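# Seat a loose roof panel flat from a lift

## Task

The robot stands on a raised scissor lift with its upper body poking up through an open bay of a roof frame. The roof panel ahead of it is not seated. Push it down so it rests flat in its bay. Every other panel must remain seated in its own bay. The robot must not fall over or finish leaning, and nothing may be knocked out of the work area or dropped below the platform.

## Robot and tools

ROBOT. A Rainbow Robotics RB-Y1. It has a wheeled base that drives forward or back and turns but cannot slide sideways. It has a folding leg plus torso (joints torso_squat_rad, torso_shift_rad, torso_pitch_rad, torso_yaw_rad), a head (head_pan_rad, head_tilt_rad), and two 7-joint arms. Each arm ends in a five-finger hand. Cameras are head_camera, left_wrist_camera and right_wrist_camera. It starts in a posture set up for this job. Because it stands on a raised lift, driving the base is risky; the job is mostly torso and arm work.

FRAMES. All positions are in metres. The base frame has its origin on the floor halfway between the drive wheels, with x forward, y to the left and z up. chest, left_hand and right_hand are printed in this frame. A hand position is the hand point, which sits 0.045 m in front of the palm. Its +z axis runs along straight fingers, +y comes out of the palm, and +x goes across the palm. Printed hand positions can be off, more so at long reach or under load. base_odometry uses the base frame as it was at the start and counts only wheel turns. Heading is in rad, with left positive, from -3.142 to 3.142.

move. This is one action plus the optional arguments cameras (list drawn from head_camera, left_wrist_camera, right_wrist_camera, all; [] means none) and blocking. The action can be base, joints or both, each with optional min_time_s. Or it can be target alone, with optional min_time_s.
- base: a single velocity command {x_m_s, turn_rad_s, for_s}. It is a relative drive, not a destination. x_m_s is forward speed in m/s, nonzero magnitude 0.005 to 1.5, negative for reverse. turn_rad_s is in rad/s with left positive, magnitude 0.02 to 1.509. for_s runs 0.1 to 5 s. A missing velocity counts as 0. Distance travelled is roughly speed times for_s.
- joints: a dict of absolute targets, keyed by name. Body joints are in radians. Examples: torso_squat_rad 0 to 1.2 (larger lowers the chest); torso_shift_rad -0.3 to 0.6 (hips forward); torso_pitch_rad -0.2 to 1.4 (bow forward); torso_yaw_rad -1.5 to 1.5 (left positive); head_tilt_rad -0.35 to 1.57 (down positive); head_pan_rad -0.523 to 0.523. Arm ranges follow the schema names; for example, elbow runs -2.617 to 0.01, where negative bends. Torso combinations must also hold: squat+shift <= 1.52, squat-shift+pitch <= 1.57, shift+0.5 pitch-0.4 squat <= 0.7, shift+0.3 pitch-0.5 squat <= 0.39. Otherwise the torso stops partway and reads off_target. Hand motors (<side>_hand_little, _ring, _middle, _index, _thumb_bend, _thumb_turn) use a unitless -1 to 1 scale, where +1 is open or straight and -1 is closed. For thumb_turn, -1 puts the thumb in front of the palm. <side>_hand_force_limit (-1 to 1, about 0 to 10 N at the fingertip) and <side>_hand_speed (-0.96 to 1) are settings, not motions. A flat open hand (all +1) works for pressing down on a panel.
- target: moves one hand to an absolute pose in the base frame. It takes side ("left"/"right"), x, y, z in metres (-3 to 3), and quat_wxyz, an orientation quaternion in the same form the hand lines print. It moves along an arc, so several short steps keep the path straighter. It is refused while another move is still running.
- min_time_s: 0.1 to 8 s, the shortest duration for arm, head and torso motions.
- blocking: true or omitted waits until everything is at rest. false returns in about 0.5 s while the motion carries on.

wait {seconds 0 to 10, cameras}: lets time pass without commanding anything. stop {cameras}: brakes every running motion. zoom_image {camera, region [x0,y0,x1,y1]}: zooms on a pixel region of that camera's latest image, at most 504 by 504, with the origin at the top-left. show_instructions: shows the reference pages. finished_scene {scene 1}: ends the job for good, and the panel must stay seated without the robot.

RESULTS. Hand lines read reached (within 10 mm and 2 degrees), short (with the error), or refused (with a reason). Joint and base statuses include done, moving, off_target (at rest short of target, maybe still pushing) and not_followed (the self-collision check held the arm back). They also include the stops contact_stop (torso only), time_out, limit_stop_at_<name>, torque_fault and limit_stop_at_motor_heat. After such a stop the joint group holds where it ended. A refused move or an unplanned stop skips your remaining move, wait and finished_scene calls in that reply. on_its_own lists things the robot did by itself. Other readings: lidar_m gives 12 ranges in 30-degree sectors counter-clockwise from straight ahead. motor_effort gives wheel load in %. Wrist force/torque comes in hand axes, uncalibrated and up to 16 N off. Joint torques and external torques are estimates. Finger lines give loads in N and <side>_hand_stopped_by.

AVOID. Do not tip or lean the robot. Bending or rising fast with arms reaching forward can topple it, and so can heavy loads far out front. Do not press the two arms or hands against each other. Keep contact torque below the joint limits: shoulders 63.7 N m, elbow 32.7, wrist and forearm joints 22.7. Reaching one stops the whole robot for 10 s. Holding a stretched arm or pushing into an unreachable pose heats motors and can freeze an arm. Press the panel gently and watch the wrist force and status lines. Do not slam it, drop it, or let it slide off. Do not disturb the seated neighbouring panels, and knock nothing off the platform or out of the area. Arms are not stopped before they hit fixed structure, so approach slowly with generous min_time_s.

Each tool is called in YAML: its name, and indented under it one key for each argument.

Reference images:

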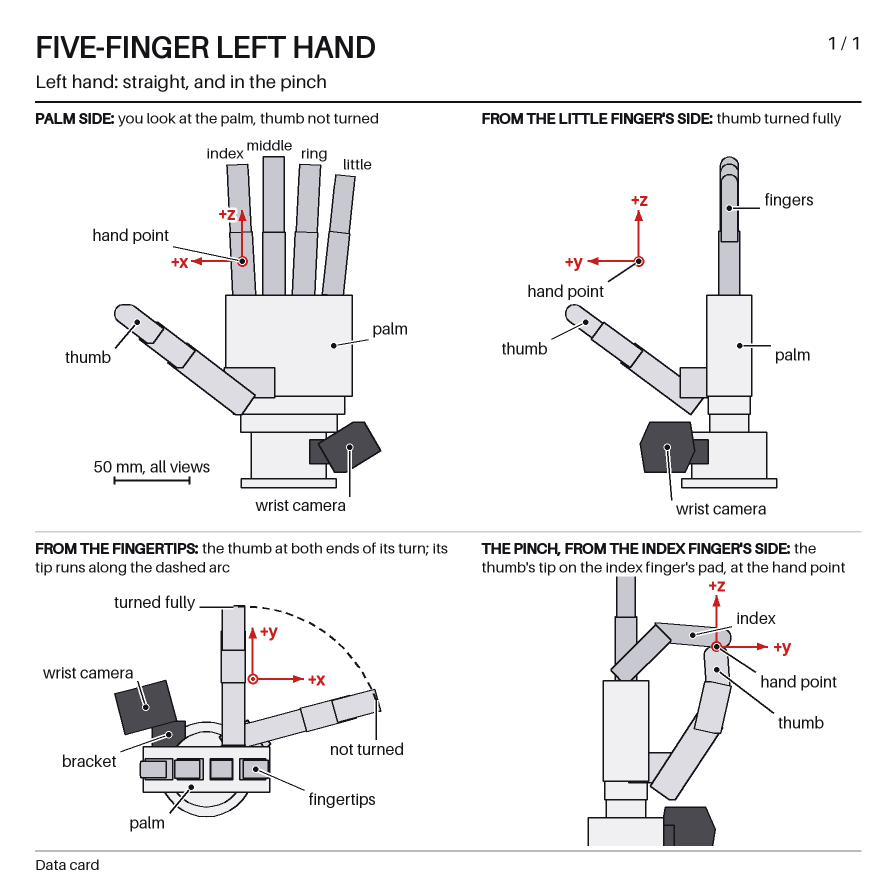

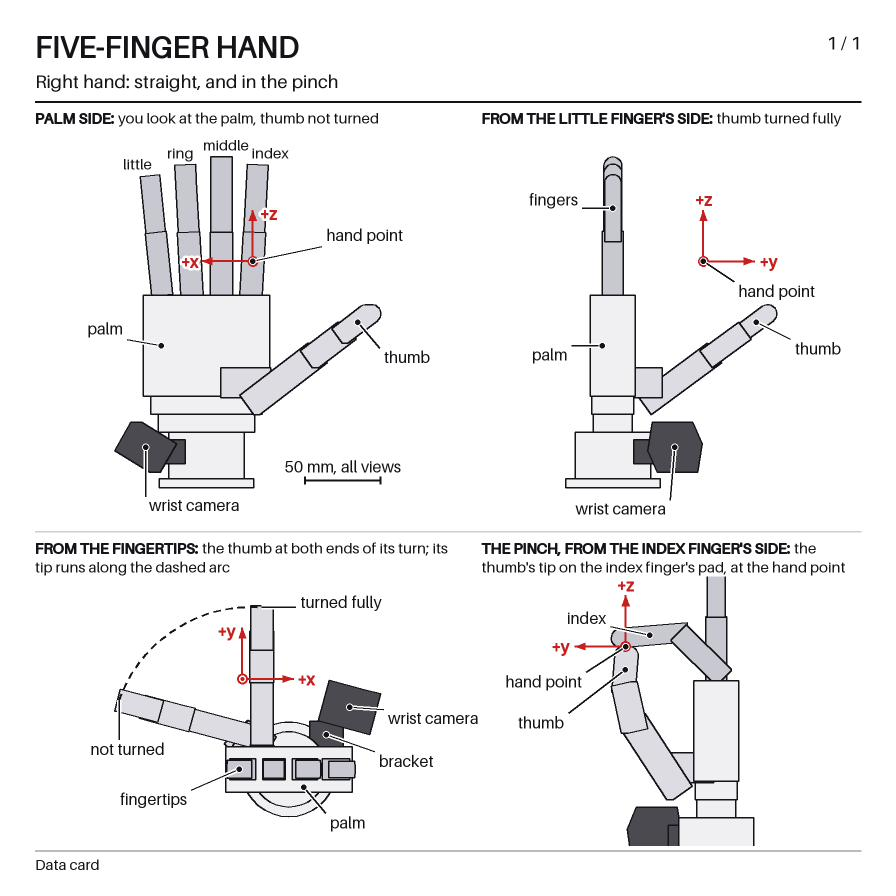

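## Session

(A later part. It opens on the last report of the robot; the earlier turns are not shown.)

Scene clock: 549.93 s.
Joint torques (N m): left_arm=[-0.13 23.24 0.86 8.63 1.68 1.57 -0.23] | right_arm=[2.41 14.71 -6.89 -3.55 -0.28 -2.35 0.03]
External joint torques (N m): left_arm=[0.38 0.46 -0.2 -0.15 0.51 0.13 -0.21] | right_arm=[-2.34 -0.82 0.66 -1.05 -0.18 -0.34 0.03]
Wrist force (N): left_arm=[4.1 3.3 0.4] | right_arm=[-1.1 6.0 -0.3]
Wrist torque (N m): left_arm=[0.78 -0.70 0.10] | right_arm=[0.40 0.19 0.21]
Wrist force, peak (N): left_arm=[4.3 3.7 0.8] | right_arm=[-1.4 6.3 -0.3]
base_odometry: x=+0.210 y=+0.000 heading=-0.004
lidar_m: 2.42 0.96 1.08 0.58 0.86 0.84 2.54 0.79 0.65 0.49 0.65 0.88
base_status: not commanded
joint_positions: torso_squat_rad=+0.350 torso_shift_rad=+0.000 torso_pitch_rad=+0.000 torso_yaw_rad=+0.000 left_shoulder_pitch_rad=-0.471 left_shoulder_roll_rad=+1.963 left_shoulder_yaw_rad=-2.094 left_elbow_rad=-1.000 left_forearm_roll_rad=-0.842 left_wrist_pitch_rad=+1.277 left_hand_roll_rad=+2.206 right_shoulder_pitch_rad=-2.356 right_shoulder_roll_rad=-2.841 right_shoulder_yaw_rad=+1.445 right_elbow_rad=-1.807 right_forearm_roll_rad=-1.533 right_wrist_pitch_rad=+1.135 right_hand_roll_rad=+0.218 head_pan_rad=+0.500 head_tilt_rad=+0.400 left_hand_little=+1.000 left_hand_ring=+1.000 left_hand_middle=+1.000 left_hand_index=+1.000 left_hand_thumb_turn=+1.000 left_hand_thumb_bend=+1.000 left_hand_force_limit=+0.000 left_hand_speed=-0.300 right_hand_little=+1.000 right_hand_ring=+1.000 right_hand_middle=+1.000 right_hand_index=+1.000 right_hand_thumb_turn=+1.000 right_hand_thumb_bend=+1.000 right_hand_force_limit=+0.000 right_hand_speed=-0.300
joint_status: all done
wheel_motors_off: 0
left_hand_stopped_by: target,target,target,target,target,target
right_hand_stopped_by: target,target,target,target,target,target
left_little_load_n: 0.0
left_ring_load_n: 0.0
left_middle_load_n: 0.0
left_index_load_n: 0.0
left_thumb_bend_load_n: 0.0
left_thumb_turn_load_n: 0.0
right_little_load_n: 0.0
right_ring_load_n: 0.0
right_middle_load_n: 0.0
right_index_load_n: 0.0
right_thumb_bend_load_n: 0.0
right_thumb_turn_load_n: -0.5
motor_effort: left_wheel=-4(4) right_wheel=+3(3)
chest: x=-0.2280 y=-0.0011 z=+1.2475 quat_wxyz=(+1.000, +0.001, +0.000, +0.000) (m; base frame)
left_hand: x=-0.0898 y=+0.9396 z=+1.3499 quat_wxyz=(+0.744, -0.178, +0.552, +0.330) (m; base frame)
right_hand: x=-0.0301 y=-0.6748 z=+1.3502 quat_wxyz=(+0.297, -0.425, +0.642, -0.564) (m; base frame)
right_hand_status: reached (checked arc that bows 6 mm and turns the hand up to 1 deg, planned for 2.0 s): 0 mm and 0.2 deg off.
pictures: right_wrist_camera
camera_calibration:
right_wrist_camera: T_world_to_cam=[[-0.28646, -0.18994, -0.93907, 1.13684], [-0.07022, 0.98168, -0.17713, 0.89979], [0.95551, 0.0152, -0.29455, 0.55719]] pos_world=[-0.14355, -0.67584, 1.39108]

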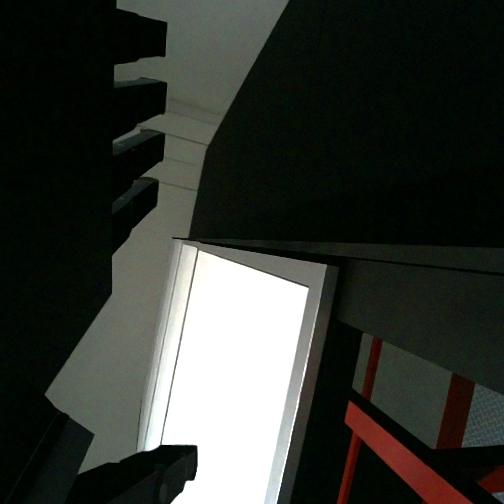

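move:
  target: {"side":"right","x":0.0,"y":-0.66,"z":1.42,"quat_wxyz":[-0.2987,0.4253,-0.6407,0.5646]}
  min_time_s: 1.5
  cameras: []

move:
  target: {"side":"right","x":0.03,"y":-0.62,"z":1.46,"quat_wxyz":[0.017,0.535,-0.447,0.717]}
  min_time_s: 1.5
  cameras: []

move:
  target: {"side":"right","x":0.05,"y":-0.60,"z":1.45,"quat_wxyz":[0.330,0.552,-0.177,0.745]}
  min_time_s: 1.5
  cameras: []

move:
  target: {"side":"right","x":0.20,"y":-0.60,"z":1.45,"quat_wxyz":[0.131,0.836,-0.227,0.482]}
  min_time_s: 1.8
  cameras: []

move:
  joints: {"right_hand_middle":-1}
  cameras: ["right_wrist_camera"]

Scene clock: 552.77 s.
Joint torques (N m): left_arm=[0.03 22.8 0.8 8.5 1.56 1.66 -0.2] | right_arm=[5.04 15.66 -8.55 -0.87 0.31 -1.64 -0.32]
External joint torques (N m): left_arm=[0.53 0.01 -0.25 -0.29 0.39 0.22 -0.17] | right_arm=[1.77 1.83 -1.16 0.4 0.15 0.39 -0.32]
Wrist force (N): left_arm=[4.1 3.7 0.9] | right_arm=[-1.4 6.0 0.2]
Wrist torque (N m): left_arm=[0.81 -0.69 0.08] | right_arm=[0.36 0.27 0.01]
Wrist force, peak (N): left_arm=[4.5 3.7 1.2] | right_arm=[-1.4 6.4 0.1]
move: done
base_odometry: x=+0.210 y=+0.000 heading=-0.004
lidar_m: 2.42 0.96 1.07 0.59 0.90 0.84 2.54 0.80 0.68 0.48 0.64 0.87
base_status: not commanded
joint_positions: torso_squat_rad=+0.350 torso_shift_rad=+0.000 torso_pitch_rad=+0.000 torso_yaw_rad=+0.000 left_shoulder_pitch_rad=-0.471 left_shoulder_roll_rad=+1.963 left_shoulder_yaw_rad=-2.094 left_elbow_rad=-1.000 left_forearm_roll_rad=-0.842 left_wrist_pitch_rad=+1.277 left_hand_roll_rad=+2.206 right_shoulder_pitch_rad=-2.249 right_shoulder_roll_rad=-2.626 right_shoulder_yaw_rad=+1.329 right_elbow_rad=-1.722 right_forearm_roll_rad=-1.520 right_wrist_pitch_rad=+1.173 right_hand_roll_rad=+0.069 head_pan_rad=+0.500 head_tilt_rad=+0.400 left_hand_little=+1.000 left_hand_ring=+1.000 left_hand_middle=+1.000 left_hand_index=+1.000 left_hand_thumb_turn=+1.000 left_hand_thumb_bend=+1.000 left_hand_force_limit=+0.000 left_hand_speed=-0.300 right_hand_little=+1.000 right_hand_ring=+1.000 right_hand_middle=+1.000 right_hand_index=+1.000 right_hand_thumb_turn=+1.000 right_hand_thumb_bend=+1.000 right_hand_force_limit=+0.000 right_hand_speed=-0.300
joint_status: all done
wheel_motors_off: 0
left_hand_stopped_by: target,target,target,target,target,target
right_hand_stopped_by: target,target,target,target,target,target
left_little_load_n: 0.0
left_ring_load_n: 0.0
left_middle_load_n: 0.0
left_index_load_n: 0.0
left_thumb_bend_load_n: 0.0
left_thumb_turn_load_n: 0.0
right_little_load_n: 0.0
right_ring_load_n: 0.0
right_middle_load_n: 0.0
right_index_load_n: 0.0
right_thumb_bend_load_n: 0.0
right_thumb_turn_load_n: -0.5
motor_effort: left_wheel=-3(4) right_wheel=+3(3)
chest: x=-0.2280 y=-0.0011 z=+1.2475 quat_wxyz=(+1.000, +0.001, +0.000, +0.000)
left_hand: x=-0.0898 y=+0.9396 z=+1.3499 quat_wxyz=(+0.744, -0.178, +0.552, +0.330)
right_hand: x=+0.0000 y=-0.6600 z=+1.4199 quat_wxyz=(+0.299, -0.425, +0.641, -0.565)
right_hand_status: reached (checked arc that bows 7 mm and turns the hand up to 1 deg, planned for 1.5 s): 0 mm and 0.0 deg off.

Scene clock: 554.60 s.
Joint torques (N m): left_arm=[-0.06 23.01 0.75 8.69 1.6 1.58 -0.23] | right_arm=[2.48 9.64 -8.94 2.92 1.41 -1.29 -0.29]
External joint torques (N m): left_arm=[0.45 0.23 -0.3 -0.1 0.44 0.14 -0.21] | right_arm=[1.42 1.72 -1.37 -0.25 -0.13 -0.04 -0.31]
Wrist force (N): left_arm=[4.2 3.5 0.6] | right_arm=[-5.1 3.6 -1.0]
Wrist torque (N m): left_arm=[0.77 -0.70 0.07] | right_arm=[0.24 0.55 -0.29]
Wrist force, peak (N): left_arm=[4.4 3.7 0.5] | right_arm=[-4.6 4.7 -0.5]
move: done
base_odometry: x=+0.210 y=+0.000 heading=-0.004
lidar_m: 2.41 0.96 1.07 0.58 0.87 0.83 2.53 0.78 0.67 0.49 0.64 0.88
base_status: not commanded
joint_positions: torso_squat_rad=+0.350 torso_shift_rad=+0.000 torso_pitch_rad=+0.000 torso_yaw_rad=+0.000 left_shoulder_pitch_rad=-0.471 left_shoulder_roll_rad=+1.963 left_shoulder_yaw_rad=-2.094 left_elbow_rad=-1.000 left_forearm_roll_rad=-0.842 left_wrist_pitch_rad=+1.277 left_hand_roll_rad=+2.206 right_shoulder_pitch_rad=-2.060 right_shoulder_roll_rad=-2.561 right_shoulder_yaw_rad=+1.302 right_elbow_rad=-2.286 right_forearm_roll_rad=-0.919 right_wrist_pitch_rad=+1.165 right_hand_roll_rad=-0.023 head_pan_rad=+0.500 head_tilt_rad=+0.400 left_hand_little=+1.000 left_hand_ring=+1.000 left_hand_middle=+1.000 left_hand_index=+1.000 left_hand_thumb_turn=+1.000 left_hand_thumb_bend=+1.000 left_hand_force_limit=+0.000 left_hand_speed=-0.300 right_hand_little=+1.000 right_hand_ring=+1.000 right_hand_middle=+1.000 right_hand_index=+1.000 right_hand_thumb_turn=+1.000 right_hand_thumb_bend=+1.000 right_hand_force_limit=+0.000 right_hand_speed=-0.300
joint_status: all done
wheel_motors_off: 0
left_hand_stopped_by: target,target,target,target,target,target
right_hand_stopped_by: target,target,target,target,target,target
left_little_load_n: 0.0
left_ring_load_n: 0.0
left_middle_load_n: 0.0
left_index_load_n: 0.0
left_thumb_bend_load_n: 0.0
left_thumb_turn_load_n: 0.0
right_little_load_n: 0.0
right_ring_load_n: 0.0
right_middle_load_n: 0.0
right_index_load_n: 0.0
right_thumb_bend_load_n: 0.0
right_thumb_turn_load_n: 0.0
motor_effort: left_wheel=-3(4) right_wheel=+3(3)
chest: x=-0.2280 y=-0.0011 z=+1.2475 quat_wxyz=(+1.000, +0.001, +0.000, +0.000)
left_hand: x=-0.0898 y=+0.9396 z=+1.3499 quat_wxyz=(+0.744, -0.178, +0.552, +0.330)
right_hand: x=+0.0299 y=-0.6200 z=+1.4601 quat_wxyz=(-0.017, -0.535, +0.447, -0.717)
right_hand_status: reached (checked arc that bows 9 mm and turns the hand up to 48 deg, planned for 1.5 s): 0 mm and 0.1 deg off.

Scene clock: 556.43 s.
Joint torques (N m): left_arm=[0 22.82 0.75 8.65 1.6 1.59 -0.21] | right_arm=[0.99 5.54 -8.02 2.23 1.64 0.63 0.04]
External joint torques (N m): left_arm=[0.51 0.04 -0.31 -0.14 0.43 0.15 -0.18] | right_arm=[1.7 1.88 0.44 -0.36 -0.11 0.4 0.01]
Wrist force (N): left_arm=[3.9 3.6 0.8] | right_arm=[-5.8 -0.5 -2.6]
Wrist torque (N m): left_arm=[0.80 -0.64 0.07] | right_arm=[0.08 0.62 -0.29]
Wrist force, peak (N): left_arm=[4.5 4.0 0.7] | right_arm=[-6.4 -0.4 -2.5]
move: done
base_odometry: x=+0.210 y=+0.000 heading=-0.004
lidar_m: 2.39 0.97 1.07 0.58 0.87 0.85 2.54 0.80 0.66 0.49 0.63 0.88
base_status: not commanded
joint_positions: torso_squat_rad=+0.350 torso_shift_rad=+0.000 torso_pitch_rad=+0.000 torso_yaw_rad=+0.000 left_shoulder_pitch_rad=-0.471 left_shoulder_roll_rad=+1.963 left_shoulder_yaw_rad=-2.094 left_elbow_rad=-1.000 left_forearm_roll_rad=-0.842 left_wrist_pitch_rad=+1.277 left_hand_roll_rad=+2.206 right_shoulder_pitch_rad=-1.845 right_shoulder_roll_rad=-2.514 right_shoulder_yaw_rad=+1.730 right_elbow_rad=-2.610 right_forearm_roll_rad=+0.052 right_wrist_pitch_rad=+1.224 right_hand_roll_rad=-0.008 head_pan_rad=+0.500 head_tilt_rad=+0.400 left_hand_little=+1.000 left_hand_ring=+1.000 left_hand_middle=+1.000 left_hand_index=+1.000 left_hand_thumb_turn=+1.000 left_hand_thumb_bend=+1.000 left_hand_force_limit=+0.000 left_hand_speed=-0.300 right_hand_little=+1.000 right_hand_ring=+1.000 right_hand_middle=+1.000 right_hand_index=+1.000 right_hand_thumb_turn=+1.000 right_hand_thumb_bend=+1.000 right_hand_force_limit=+0.000 right_hand_speed=-0.300
joint_status: all done
wheel_motors_off: 0
left_hand_stopped_by: target,target,target,target,target,target
right_hand_stopped_by: target,target,target,target,target,target
left_little_load_n: 0.0
left_ring_load_n: 0.0
left_middle_load_n: 0.0
left_index_load_n: 0.0
left_thumb_bend_load_n: 0.0
left_thumb_turn_load_n: 0.0
right_little_load_n: 0.5
right_ring_load_n: 0.0
right_middle_load_n: 0.0
right_index_load_n: 0.0
right_thumb_bend_load_n: 0.0
right_thumb_turn_load_n: 0.0
motor_effort: left_wheel=-3(4) right_wheel=+3(3)
chest: x=-0.2280 y=-0.0011 z=+1.2475 quat_wxyz=(+1.000, +0.001, +0.000, +0.000)
left_hand: x=-0.0898 y=+0.9396 z=+1.3499 quat_wxyz=(+0.744, -0.178, +0.552, +0.330)
right_hand: x=+0.0499 y=-0.5992 z=+1.4503 quat_wxyz=(-0.328, -0.555, +0.177, -0.744)
right_hand_status: reached (checked arc that bows 28 mm and turns the hand up to 48 deg, planned for 1.5 s): 1 mm and 0.5 deg off.

Scene clock: 558.57 s.
Joint torques (N m): left_arm=[-0.22 22.92 0.72 8.57 1.56 1.63 -0.13] | right_arm=[-11.42 4.46 -8.79 2.21 1.2 -1 -0.18]
External joint torques (N m): left_arm=[0.29 0.14 -0.34 -0.22 0.39 0.19 -0.1] | right_arm=[-0.21 0.52 -0.47 0.63 0.04 0.46 -0.2]
Wrist force (N): left_arm=[4.0 3.5 1.2] | right_arm=[-5.3 -0.1 2.1]
Wrist torque (N m): left_arm=[0.75 -0.64 0.09] | right_arm=[-0.17 0.46 -0.23]
Wrist force, peak (N): left_arm=[4.5 3.9 0.7] | right_arm=[-6.3 -0.8 -3.1]
move: done
base_odometry: x=+0.210 y=+0.000 heading=-0.004
lidar_m: 2.40 0.96 1.08 0.57 0.87 0.85 2.55 0.80 0.66 0.49 0.65 0.87
base_status: not commanded
joint_positions: torso_squat_rad=+0.350 torso_shift_rad=+0.000 torso_pitch_rad=+0.000 torso_yaw_rad=+0.000 left_shoulder_pitch_rad=-0.471 left_shoulder_roll_rad=+1.963 left_shoulder_yaw_rad=-2.094 left_elbow_rad=-1.000 left_forearm_roll_rad=-0.842 left_wrist_pitch_rad=+1.277 left_hand_roll_rad=+2.206 right_shoulder_pitch_rad=-2.045 right_shoulder_roll_rad=-1.756 right_shoulder_yaw_rad=+1.373 right_elbow_rad=-1.408 right_forearm_roll_rad=-1.290 right_wrist_pitch_rad=+1.369 right_hand_roll_rad=+0.941 head_pan_rad=+0.500 head_tilt_rad=+0.400 left_hand_little=+1.000 left_hand_ring=+1.000 left_hand_middle=+1.000 left_hand_index=+1.000 left_hand_thumb_turn=+1.000 left_hand_thumb_bend=+1.000 left_hand_force_limit=+0.000 left_hand_speed=-0.300 right_hand_little=+1.000 right_hand_ring=+1.000 right_hand_middle=+1.000 right_hand_index=+1.000 right_hand_thumb_turn=+1.000 right_hand_thumb_bend=+1.000 right_hand_force_limit=+0.000 right_hand_speed=-0.300
joint_status: all done
wheel_motors_off: 0
left_hand_stopped_by: target,target,target,target,target,target
right_hand_stopped_by: target,target,target,target,target,target
left_little_load_n: 0.0
left_ring_load_n: 0.0
left_middle_load_n: 0.0
left_index_load_n: 0.0
left_thumb_bend_load_n: 0.0
left_thumb_turn_load_n: 0.0
right_little_load_n: 0.0
right_ring_load_n: 0.0
right_middle_load_n: 0.0
right_index_load_n: 0.0
right_thumb_bend_load_n: 0.0
right_thumb_turn_load_n: 0.0
motor_effort: left_wheel=-4(4) right_wheel=+3(3)
chest: x=-0.2280 y=-0.0011 z=+1.2475 quat_wxyz=(+1.000, +0.001, +0.000, +0.000)
left_hand: x=-0.0898 y=+0.9396 z=+1.3499 quat_wxyz=(+0.744, -0.178, +0.552, +0.330)
right_hand: x=+0.2000 y=-0.6000 z=+1.4499 quat_wxyz=(-0.131, -0.836, +0.227, -0.482)
right_hand_status: reached (checked arc that bows 98 mm and turns the hand up to 50 deg, planned for 1.8 s): 0 mm and 0.0 deg off.

Scene clock: 560.10 s.
Joint torques (N m): left_arm=[-0.15 23.32 0.72 8.54 1.58 1.6 -0.17] | right_arm=[-11.64 4.54 -8.83 2.23 1.26 -0.97 -0.16]
External joint torques (N m): left_arm=[0.36 0.54 -0.34 -0.24 0.41 0.16 -0.15] | right_arm=[-0.43 0.59 -0.51 0.64 0.1 0.48 -0.18]
Wrist force (N): left_arm=[3.8 3.5 0.9] | right_arm=[-5.4 0.0 2.0]
Wrist torque (N m): left_arm=[0.78 -0.63 0.05] | right_arm=[-0.13 0.50 -0.21]
Wrist force, peak (N): left_arm=[4.7 3.6 0.3] | right_arm=[-5.7 -0.1 1.9]
move: done
base_odometry: x=+0.210 y=+0.000 heading=-0.004
lidar_m: 2.42 0.97 1.07 0.57 0.88 0.85 2.54 0.80 0.66 0.49 0.64 0.88
base_status: not commanded
joint_positions: torso_squat_rad=+0.350 torso_shift_rad=+0.000 torso_pitch_rad=+0.000 torso_yaw_rad=+0.000 left_shoulder_pitch_rad=-0.471 left_shoulder_roll_rad=+1.963 left_shoulder_yaw_rad=-2.094 left_elbow_rad=-1.000 left_forearm_roll_rad=-0.842 left_wrist_pitch_rad=+1.277 left_hand_roll_rad=+2.206 right_shoulder_pitch_rad=-2.045 right_shoulder_roll_rad=-1.756 right_shoulder_yaw_rad=+1.373 right_elbow_rad=-1.408 right_forearm_roll_rad=-1.290 right_wrist_pitch_rad=+1.369 right_hand_roll_rad=+0.941 head_pan_rad=+0.500 head_tilt_rad=+0.400 left_hand_little=+1.000 left_hand_ring=+1.000 left_hand_middle=+1.000 left_hand_index=+1.000 left_hand_thumb_turn=+1.000 left_hand_thumb_bend=+1.000 left_hand_force_limit=+0.000 left_hand_speed=-0.300 right_hand_little=+1.000 right_hand_ring=+1.000 right_hand_middle=-1.000 right_hand_index=+1.000 right_hand_thumb_turn=+1.000 right_hand_thumb_bend=+1.000 right_hand_force_limit=+0.000 right_hand_speed=-0.300
joint_status: all done
wheel_motors_off: 0
left_hand_stopped_by: target,target,target,target,target,target
right_hand_stopped_by: target,target,target,target,target,target
left_little_load_n: 0.0
left_ring_load_n: 0.0
left_middle_load_n: 0.0
left_index_load_n: 0.0
left_thumb_bend_load_n: 0.0
left_thumb_turn_load_n: 0.0
right_little_load_n: 0.0
right_ring_load_n: 0.0
right_middle_load_n: 0.0
right_index_load_n: 0.0
right_thumb_bend_load_n: 0.0
right_thumb_turn_load_n: 0.0
motor_effort: left_wheel=-3(4) right_wheel=+3(3)
chest: x=-0.2280 y=-0.0011 z=+1.2475 quat_wxyz=(+1.000, +0.001, +0.000, +0.000)
left_hand: x=-0.0898 y=+0.9396 z=+1.3499 quat_wxyz=(+0.744, -0.178, +0.552, +0.330)
right_hand: x=+0.2000 y=-0.6000 z=+1.4499 quat_wxyz=(-0.131, -0.836, +0.227, -0.482)
right_wrist_camera: T_world_to_cam=[[-0.39122, -0.90411, 0.17185, -0.70759], [-0.83024, 0.26617, -0.48975, 1.03614], [0.39705, -0.33428, -0.85476, 1.07983]] pos_world=[0.15468, -0.55455, 1.55205]

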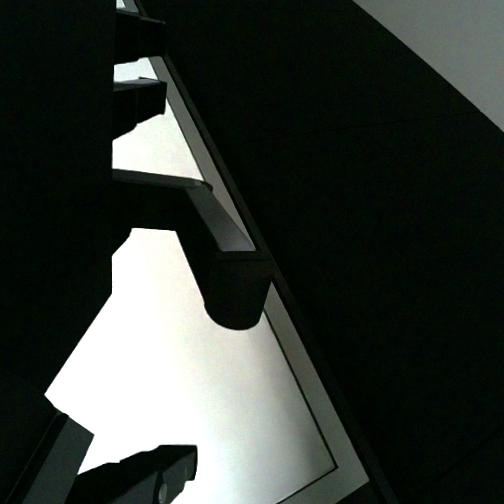

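zoom_image:
  camera: "right_wrist_camera"
  region: [320, 420, 400, 500]

zoom_image:
  camera: "right_wrist_camera"
  region: [345, 455, 385, 495]

Scaled by 6.300 from the camera's image (finer frame: 720x720).

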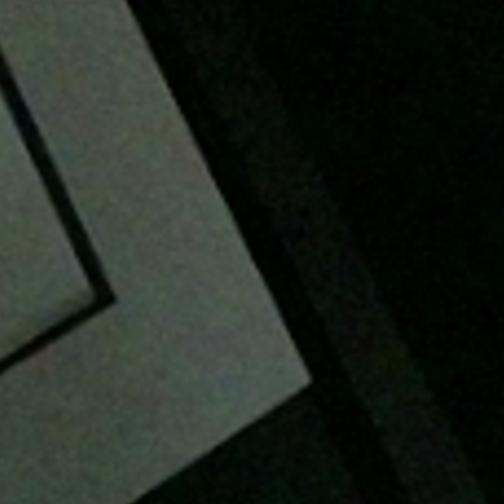

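Scaled by 12.600 from the camera's image (finer frame: 720x720).

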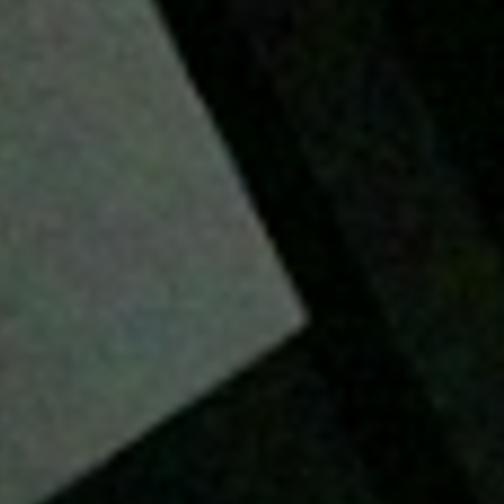

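move:
  joints: {"right_hand_middle":1}
  cameras: []

move:
  target: {"side":"right","x":0.05,"y":-0.65,"z":1.40,"quat_wxyz":[-0.0738,0.586,-0.703,0.3954]}
  min_time_s: 2.0
  cameras: ["right_wrist_camera"]

Scene clock: 564.13 s.
Joint torques (N m): left_arm=[-0.46 23.19 0.67 8.56 1.65 1.65 -0.19] | right_arm=[-11.6 4.56 -8.82 2.24 1.25 -1.09 -0.22]
External joint torques (N m): left_arm=[0.05 0.41 -0.39 -0.22 0.48 0.21 -0.17] | right_arm=[-0.38 0.62 -0.49 0.65 0.09 0.36 -0.24]
Wrist force (N): left_arm=[3.9 3.7 0.5] | right_arm=[-5.5 -0.1 2.0]
Wrist torque (N m): left_arm=[0.85 -0.65 0.07] | right_arm=[-0.16 0.49 -0.23]
Wrist force, peak (N): left_arm=[4.7 3.6 0.9] | right_arm=[-5.7 -0.2 2.4]
move: done
base_odometry: x=+0.210 y=+0.000 heading=-0.004
lidar_m: 2.43 0.96 1.07 0.56 0.87 0.85 2.53 0.79 0.67 0.49 0.64 0.86
base_status: not commanded
joint_positions: torso_squat_rad=+0.350 torso_shift_rad=+0.000 torso_pitch_rad=+0.000 torso_yaw_rad=+0.000 left_shoulder_pitch_rad=-0.471 left_shoulder_roll_rad=+1.963 left_shoulder_yaw_rad=-2.094 left_elbow_rad=-1.000 left_forearm_roll_rad=-0.842 left_wrist_pitch_rad=+1.277 left_hand_roll_rad=+2.206 right_shoulder_pitch_rad=-2.045 right_shoulder_roll_rad=-1.756 right_shoulder_yaw_rad=+1.373 right_elbow_rad=-1.408 right_forearm_roll_rad=-1.290 right_wrist_pitch_rad=+1.369 right_hand_roll_rad=+0.941 head_pan_rad=+0.500 head_tilt_rad=+0.400 left_hand_little=+1.000 left_hand_ring=+1.000 left_hand_middle=+1.000 left_hand_index=+1.000 left_hand_thumb_turn=+1.000 left_hand_thumb_bend=+1.000 left_hand_force_limit=+0.000 left_hand_speed=-0.300 right_hand_little=+1.000 right_hand_ring=+1.000 right_hand_middle=+1.000 right_hand_index=+1.000 right_hand_thumb_turn=+1.000 right_hand_thumb_bend=+1.000 right_hand_force_limit=+0.000 right_hand_speed=-0.300
joint_status: all done
wheel_motors_off: 0
left_hand_stopped_by: target,target,target,target,target,target
right_hand_stopped_by: target,target,target,target,target,target
left_little_load_n: 0.0
left_ring_load_n: 0.0
left_middle_load_n: 0.0
left_index_load_n: 0.0
left_thumb_bend_load_n: 0.0
left_thumb_turn_load_n: 0.0
right_little_load_n: 0.0
right_ring_load_n: 0.0
right_middle_load_n: 0.0
right_index_load_n: 0.0
right_thumb_bend_load_n: 0.0
right_thumb_turn_load_n: 0.0
motor_effort: left_wheel=-3(4) right_wheel=+3(3)
chest: x=-0.2280 y=-0.0011 z=+1.2475 quat_wxyz=(+1.000, +0.001, +0.000, +0.000)
left_hand: x=-0.0898 y=+0.9396 z=+1.3499 quat_wxyz=(+0.744, -0.178, +0.552, +0.330)
right_hand: x=+0.2000 y=-0.6000 z=+1.4499 quat_wxyz=(-0.131, -0.836, +0.227, -0.482)

Scene clock: 566.47 s.
Joint torques (N m): left_arm=[0.05 23.18 0.59 8.5 1.61 1.63 -0.18] | right_arm=[-7.13 8.19 -7.83 -0.77 0.37 -1.12 -0.3]
External joint torques (N m): left_arm=[0.56 0.4 -0.47 -0.29 0.45 0.19 -0.16] | right_arm=[-1.46 -0.79 -1.24 0.49 -0.17 0.37 -0.31]
Wrist force (N): left_arm=[4.2 3.3 0.6] | right_arm=[-2.9 4.0 2.2]
Wrist torque (N m): left_arm=[0.76 -0.69 0.10] | right_arm=[0.12 0.33 -0.11]
Wrist force, peak (N): left_arm=[4.7 3.4 0.7] | right_arm=[-5.5 1.2 2.6]
move: done
base_odometry: x=+0.210 y=+0.000 heading=-0.004
lidar_m: 2.40 0.96 1.08 0.57 0.88 0.86 2.54 0.78 0.67 0.49 0.64 0.88
base_status: not commanded
joint_positions: torso_squat_rad=+0.350 torso_shift_rad=+0.000 torso_pitch_rad=+0.000 torso_yaw_rad=+0.000 left_shoulder_pitch_rad=-0.471 left_shoulder_roll_rad=+1.963 left_shoulder_yaw_rad=-2.094 left_elbow_rad=-1.000 left_forearm_roll_rad=-0.842 left_wrist_pitch_rad=+1.277 left_hand_roll_rad=+2.206 right_shoulder_pitch_rad=-2.115 right_shoulder_roll_rad=-1.971 right_shoulder_yaw_rad=+1.287 right_elbow_rad=-1.197 right_forearm_roll_rad=-1.302 right_wrist_pitch_rad=+1.669 right_hand_roll_rad=+0.237 head_pan_rad=+0.500 head_tilt_rad=+0.400 left_hand_little=+1.000 left_hand_ring=+1.000 left_hand_middle=+1.000 left_hand_index=+1.000 left_hand_thumb_turn=+1.000 left_hand_thumb_bend=+1.000 left_hand_force_limit=+0.000 left_hand_speed=-0.300 right_hand_little=+1.000 right_hand_ring=+1.000 right_hand_middle=+1.000 right_hand_index=+1.000 right_hand_thumb_turn=+1.000 right_hand_thumb_bend=+1.000 right_hand_force_limit=+0.000 right_hand_speed=-0.300
joint_status: all done
wheel_motors_off: 0
left_hand_stopped_by: target,target,target,target,target,target
right_hand_stopped_by: target,target,target,target,target,target
left_little_load_n: 0.0
left_ring_load_n: 0.0
left_middle_load_n: 0.0
left_index_load_n: 0.0
left_thumb_bend_load_n: 0.0
left_thumb_turn_load_n: 0.0
right_little_load_n: 0.0
right_ring_load_n: -0.5
right_middle_load_n: 0.0
right_index_load_n: 0.0
right_thumb_bend_load_n: 0.0
right_thumb_turn_load_n: 0.0
motor_effort: left_wheel=-3(4) right_wheel=+3(3)
chest: x=-0.2280 y=-0.0011 z=+1.2475 quat_wxyz=(+1.000, +0.001, +0.000, +0.000)
left_hand: x=-0.0898 y=+0.9396 z=+1.3499 quat_wxyz=(+0.744, -0.178, +0.552, +0.330)
right_hand: x=+0.0502 y=-0.6495 z=+1.3996 quat_wxyz=(+0.074, -0.587, +0.701, -0.398)
right_hand_status: reached (checked arc that bows 14 mm and turns the hand up to 67 deg, planned for 2.0 s): 1 mm and 0.3 deg off.
right_wrist_camera: T_world_to_cam=[[-0.7998, -0.19697, -0.56703, 0.71154], [-0.16969, 0.98029, -0.10117, 0.78712], [0.57578, 0.01531, -0.81746, 1.24571]] pos_world=[-0.0146, -0.65052, 1.50142]

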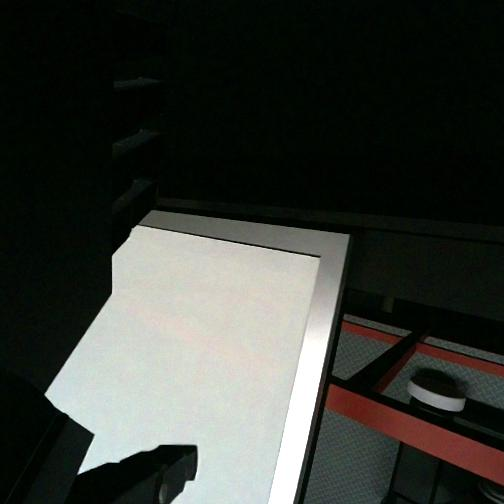

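zoom_image:
  camera: "right_wrist_camera"
  region: [310, 205, 370, 265]

move:
  target: {"side":"right","x":0.03,"y":-0.68,"z":1.33,"quat_wxyz":[-0.0738,0.586,-0.703,0.3954]}
  min_time_s: 1.5
  cameras: ["right_wrist_camera"]

Scaled by 8.400 from the camera's image (finer frame: 720x720).

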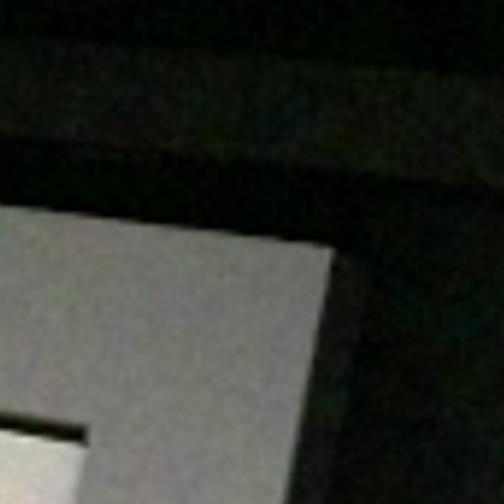

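Scene clock: 569.77 s.
Joint torques (N m): left_arm=[-0.14 23.13 0.74 8.65 1.54 1.6 -0.22] | right_arm=[-1.56 7.55 -8.04 -1.36 0.37 -1.71 -0.22]
External joint torques (N m): left_arm=[0.37 0.34 -0.32 -0.13 0.38 0.16 -0.2] | right_arm=[1.84 -0.94 0.6 -1.15 -0.21 -0.24 -0.22]
Wrist force (N): left_arm=[3.8 3.2 0.2] | right_arm=[-2.7 3.8 2.6]
Wrist torque (N m): left_arm=[0.75 -0.64 0.08] | right_arm=[0.05 0.25 -0.13]
Wrist force, peak (N): left_arm=[4.4 3.7 0.6] | right_arm=[-3.0 4.3 2.6]
move: done
base_odometry: x=+0.210 y=+0.000 heading=-0.004
lidar_m: 2.40 0.97 1.08 0.57 0.88 0.85 2.54 0.79 0.66 0.49 0.64 0.87
base_status: not commanded
joint_positions: torso_squat_rad=+0.350 torso_shift_rad=+0.000 torso_pitch_rad=+0.000 torso_yaw_rad=+0.000 left_shoulder_pitch_rad=-0.471 left_shoulder_roll_rad=+1.963 left_shoulder_yaw_rad=-2.094 left_elbow_rad=-1.000 left_forearm_roll_rad=-0.842 left_wrist_pitch_rad=+1.277 left_hand_roll_rad=+2.206 right_shoulder_pitch_rad=-2.025 right_shoulder_roll_rad=-2.188 right_shoulder_yaw_rad=+1.450 right_elbow_rad=-1.374 right_forearm_roll_rad=-1.430 right_wrist_pitch_rad=+1.447 right_hand_roll_rad=+0.223 head_pan_rad=+0.500 head_tilt_rad=+0.400 left_hand_little=+1.000 left_hand_ring=+1.000 left_hand_middle=+1.000 left_hand_index=+1.000 left_hand_thumb_turn=+1.000 left_hand_thumb_bend=+1.000 left_hand_force_limit=+0.000 left_hand_speed=-0.300 right_hand_little=+1.000 right_hand_ring=+1.000 right_hand_middle=+1.000 right_hand_index=+1.000 right_hand_thumb_turn=+1.000 right_hand_thumb_bend=+1.000 right_hand_force_limit=+0.000 right_hand_speed=-0.300
joint_status: all done
wheel_motors_off: 0
left_hand_stopped_by: target,target,target,target,target,target
right_hand_stopped_by: target,target,target,target,target,target
left_little_load_n: 0.0
left_ring_load_n: 0.0
left_middle_load_n: 0.5
left_index_load_n: 0.0
left_thumb_bend_load_n: 0.5
left_thumb_turn_load_n: 0.0
right_little_load_n: 0.0
right_ring_load_n: 0.0
right_middle_load_n: 0.0
right_index_load_n: 0.0
right_thumb_bend_load_n: 0.0
right_thumb_turn_load_n: 0.0
motor_effort: left_wheel=-4(4) right_wheel=+3(3)
chest: x=-0.2280 y=-0.0011 z=+1.2475 quat_wxyz=(+1.000, +0.001, +0.000, +0.000)
left_hand: x=-0.0898 y=+0.9396 z=+1.3499 quat_wxyz=(+0.744, -0.178, +0.552, +0.330)
right_hand: x=+0.0302 y=-0.6799 z=+1.3302 quat_wxyz=(+0.074, -0.586, +0.703, -0.396)
right_hand_status: reached (checked arc that bows 7 mm and turns the hand up to 1 deg, planned for 1.5 s): 0 mm and 0.0 deg off.
right_wrist_camera: T_world_to_cam=[[-0.80164, -0.19266, -0.56591, 0.65173], [-0.16806, 0.9811, -0.09594, 0.8], [0.5737, 0.0182, -0.81887, 1.20479]] pos_world=[-0.03428, -0.68125, 1.43213]

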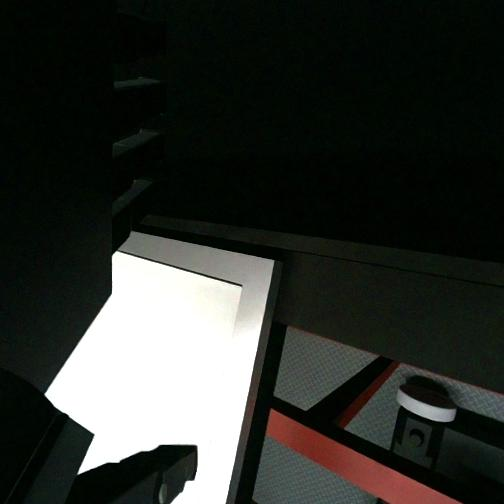

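move:
  cameras: ["left_wrist_camera","right_wrist_camera"]

zoom_image:
  camera: "right_wrist_camera"
  region: [250, 230, 330, 310]

Scene clock: 571.10 s.
Joint torques (N m): left_arm=[-0.25 23.05 0.53 8.53 1.56 1.6 -0.2] | right_arm=[-1.21 7.52 -7.92 -1.06 0.35 -1.68 -0.28]
External joint torques (N m): left_arm=[0.26 0.27 -0.52 -0.26 0.39 0.16 -0.17] | right_arm=[2.19 -0.96 0.72 -0.85 -0.22 -0.21 -0.29]
Wrist force (N): left_arm=[4.2 3.3 0.7] | right_arm=[-2.3 3.7 2.8]
Wrist torque (N m): left_arm=[0.77 -0.67 0.11] | right_arm=[0.02 0.19 -0.11]
Wrist force, peak (N): left_arm=[4.3 4.0 0.6] | right_arm=[-2.7 4.1 2.7]
base_odometry: x=+0.210 y=+0.000 heading=-0.004
lidar_m: 2.42 0.96 1.08 0.58 0.87 0.85 2.54 0.80 0.67 0.47 0.65 0.87
base_status: not commanded
joint_positions: torso_squat_rad=+0.350 torso_shift_rad=+0.000 torso_pitch_rad=+0.000 torso_yaw_rad=+0.000 left_shoulder_pitch_rad=-0.471 left_shoulder_roll_rad=+1.963 left_shoulder_yaw_rad=-2.094 left_elbow_rad=-1.000 left_forearm_roll_rad=-0.842 left_wrist_pitch_rad=+1.277 left_hand_roll_rad=+2.206 right_shoulder_pitch_rad=-2.025 right_shoulder_roll_rad=-2.188 right_shoulder_yaw_rad=+1.450 right_elbow_rad=-1.374 right_forearm_roll_rad=-1.430 right_wrist_pitch_rad=+1.447 right_hand_roll_rad=+0.223 head_pan_rad=+0.500 head_tilt_rad=+0.400 left_hand_little=+1.000 left_hand_ring=+1.000 left_hand_middle=+1.000 left_hand_index=+1.000 left_hand_thumb_turn=+1.000 left_hand_thumb_bend=+1.000 left_hand_force_limit=+0.000 left_hand_speed=-0.300 right_hand_little=+1.000 right_hand_ring=+1.000 right_hand_middle=+1.000 right_hand_index=+1.000 right_hand_thumb_turn=+1.000 right_hand_thumb_bend=+1.000 right_hand_force_limit=+0.000 right_hand_speed=-0.300
joint_status: all done
wheel_motors_off: 0
left_hand_stopped_by: target,target,target,target,target,target
right_hand_stopped_by: target,target,target,target,target,target
left_little_load_n: 0.0
left_ring_load_n: 0.0
left_middle_load_n: 0.0
left_index_load_n: 0.0
left_thumb_bend_load_n: 0.0
left_thumb_turn_load_n: 0.0
right_little_load_n: 0.0
right_ring_load_n: 0.0
right_middle_load_n: 0.0
right_index_load_n: 0.0
right_thumb_bend_load_n: 0.0
right_thumb_turn_load_n: 0.0
motor_effort: left_wheel=-3(4) right_wheel=+3(3)
chest: x=-0.2280 y=-0.0011 z=+1.2475 quat_wxyz=(+1.000, +0.001, +0.000, +0.000) (m; base frame)
left_hand: x=-0.0898 y=+0.9396 z=+1.3499 quat_wxyz=(+0.744, -0.178, +0.552, +0.330) (m; base frame)
right_hand: x=+0.0302 y=-0.6799 z=+1.3302 quat_wxyz=(+0.074, -0.586, +0.703, -0.396) (m; base frame)
right_hand_status: reached (checked arc that bows 7 mm and turns the hand up to 1 deg, planned for 1.5 s): 0 mm and 0.0 deg off.
pictures: left_wrist_camera, right_wrist_camera
camera_calibration:
left_wrist_camera: T_world_to_cam=[[0.68884, -0.63177, -0.35546, 1.13259], [-0.36378, 0.12288, -0.92335, 1.10436], [0.62703, 0.76535, -0.14518, -0.34918]] pos_world=[-0.1595, 0.84709, 1.37161]
right_wrist_camera: T_world_to_cam=[[-0.80164, -0.19266, -0.56591, 0.65173], [-0.16806, 0.9811, -0.09594, 0.8], [0.5737, 0.0182, -0.81887, 1.20479]] pos_world=[-0.03428, -0.68125, 1.43213]

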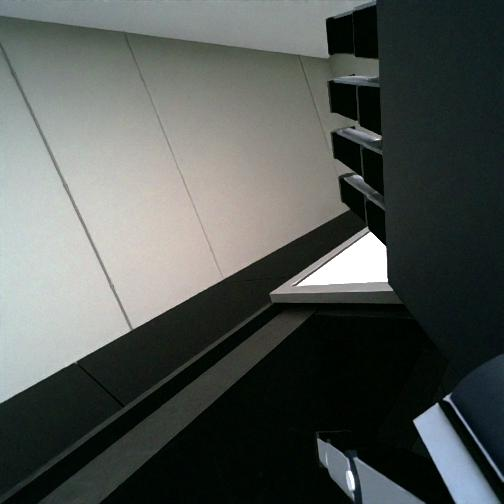

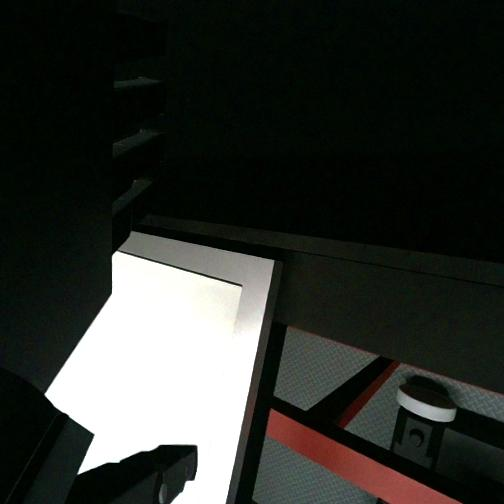

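Scaled by 6.300 from the camera's image (finer frame: 720x720).

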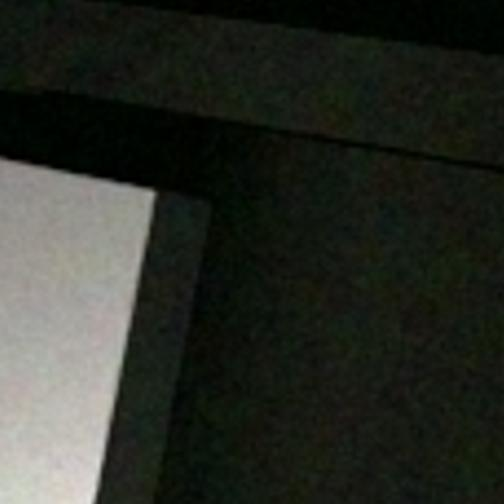

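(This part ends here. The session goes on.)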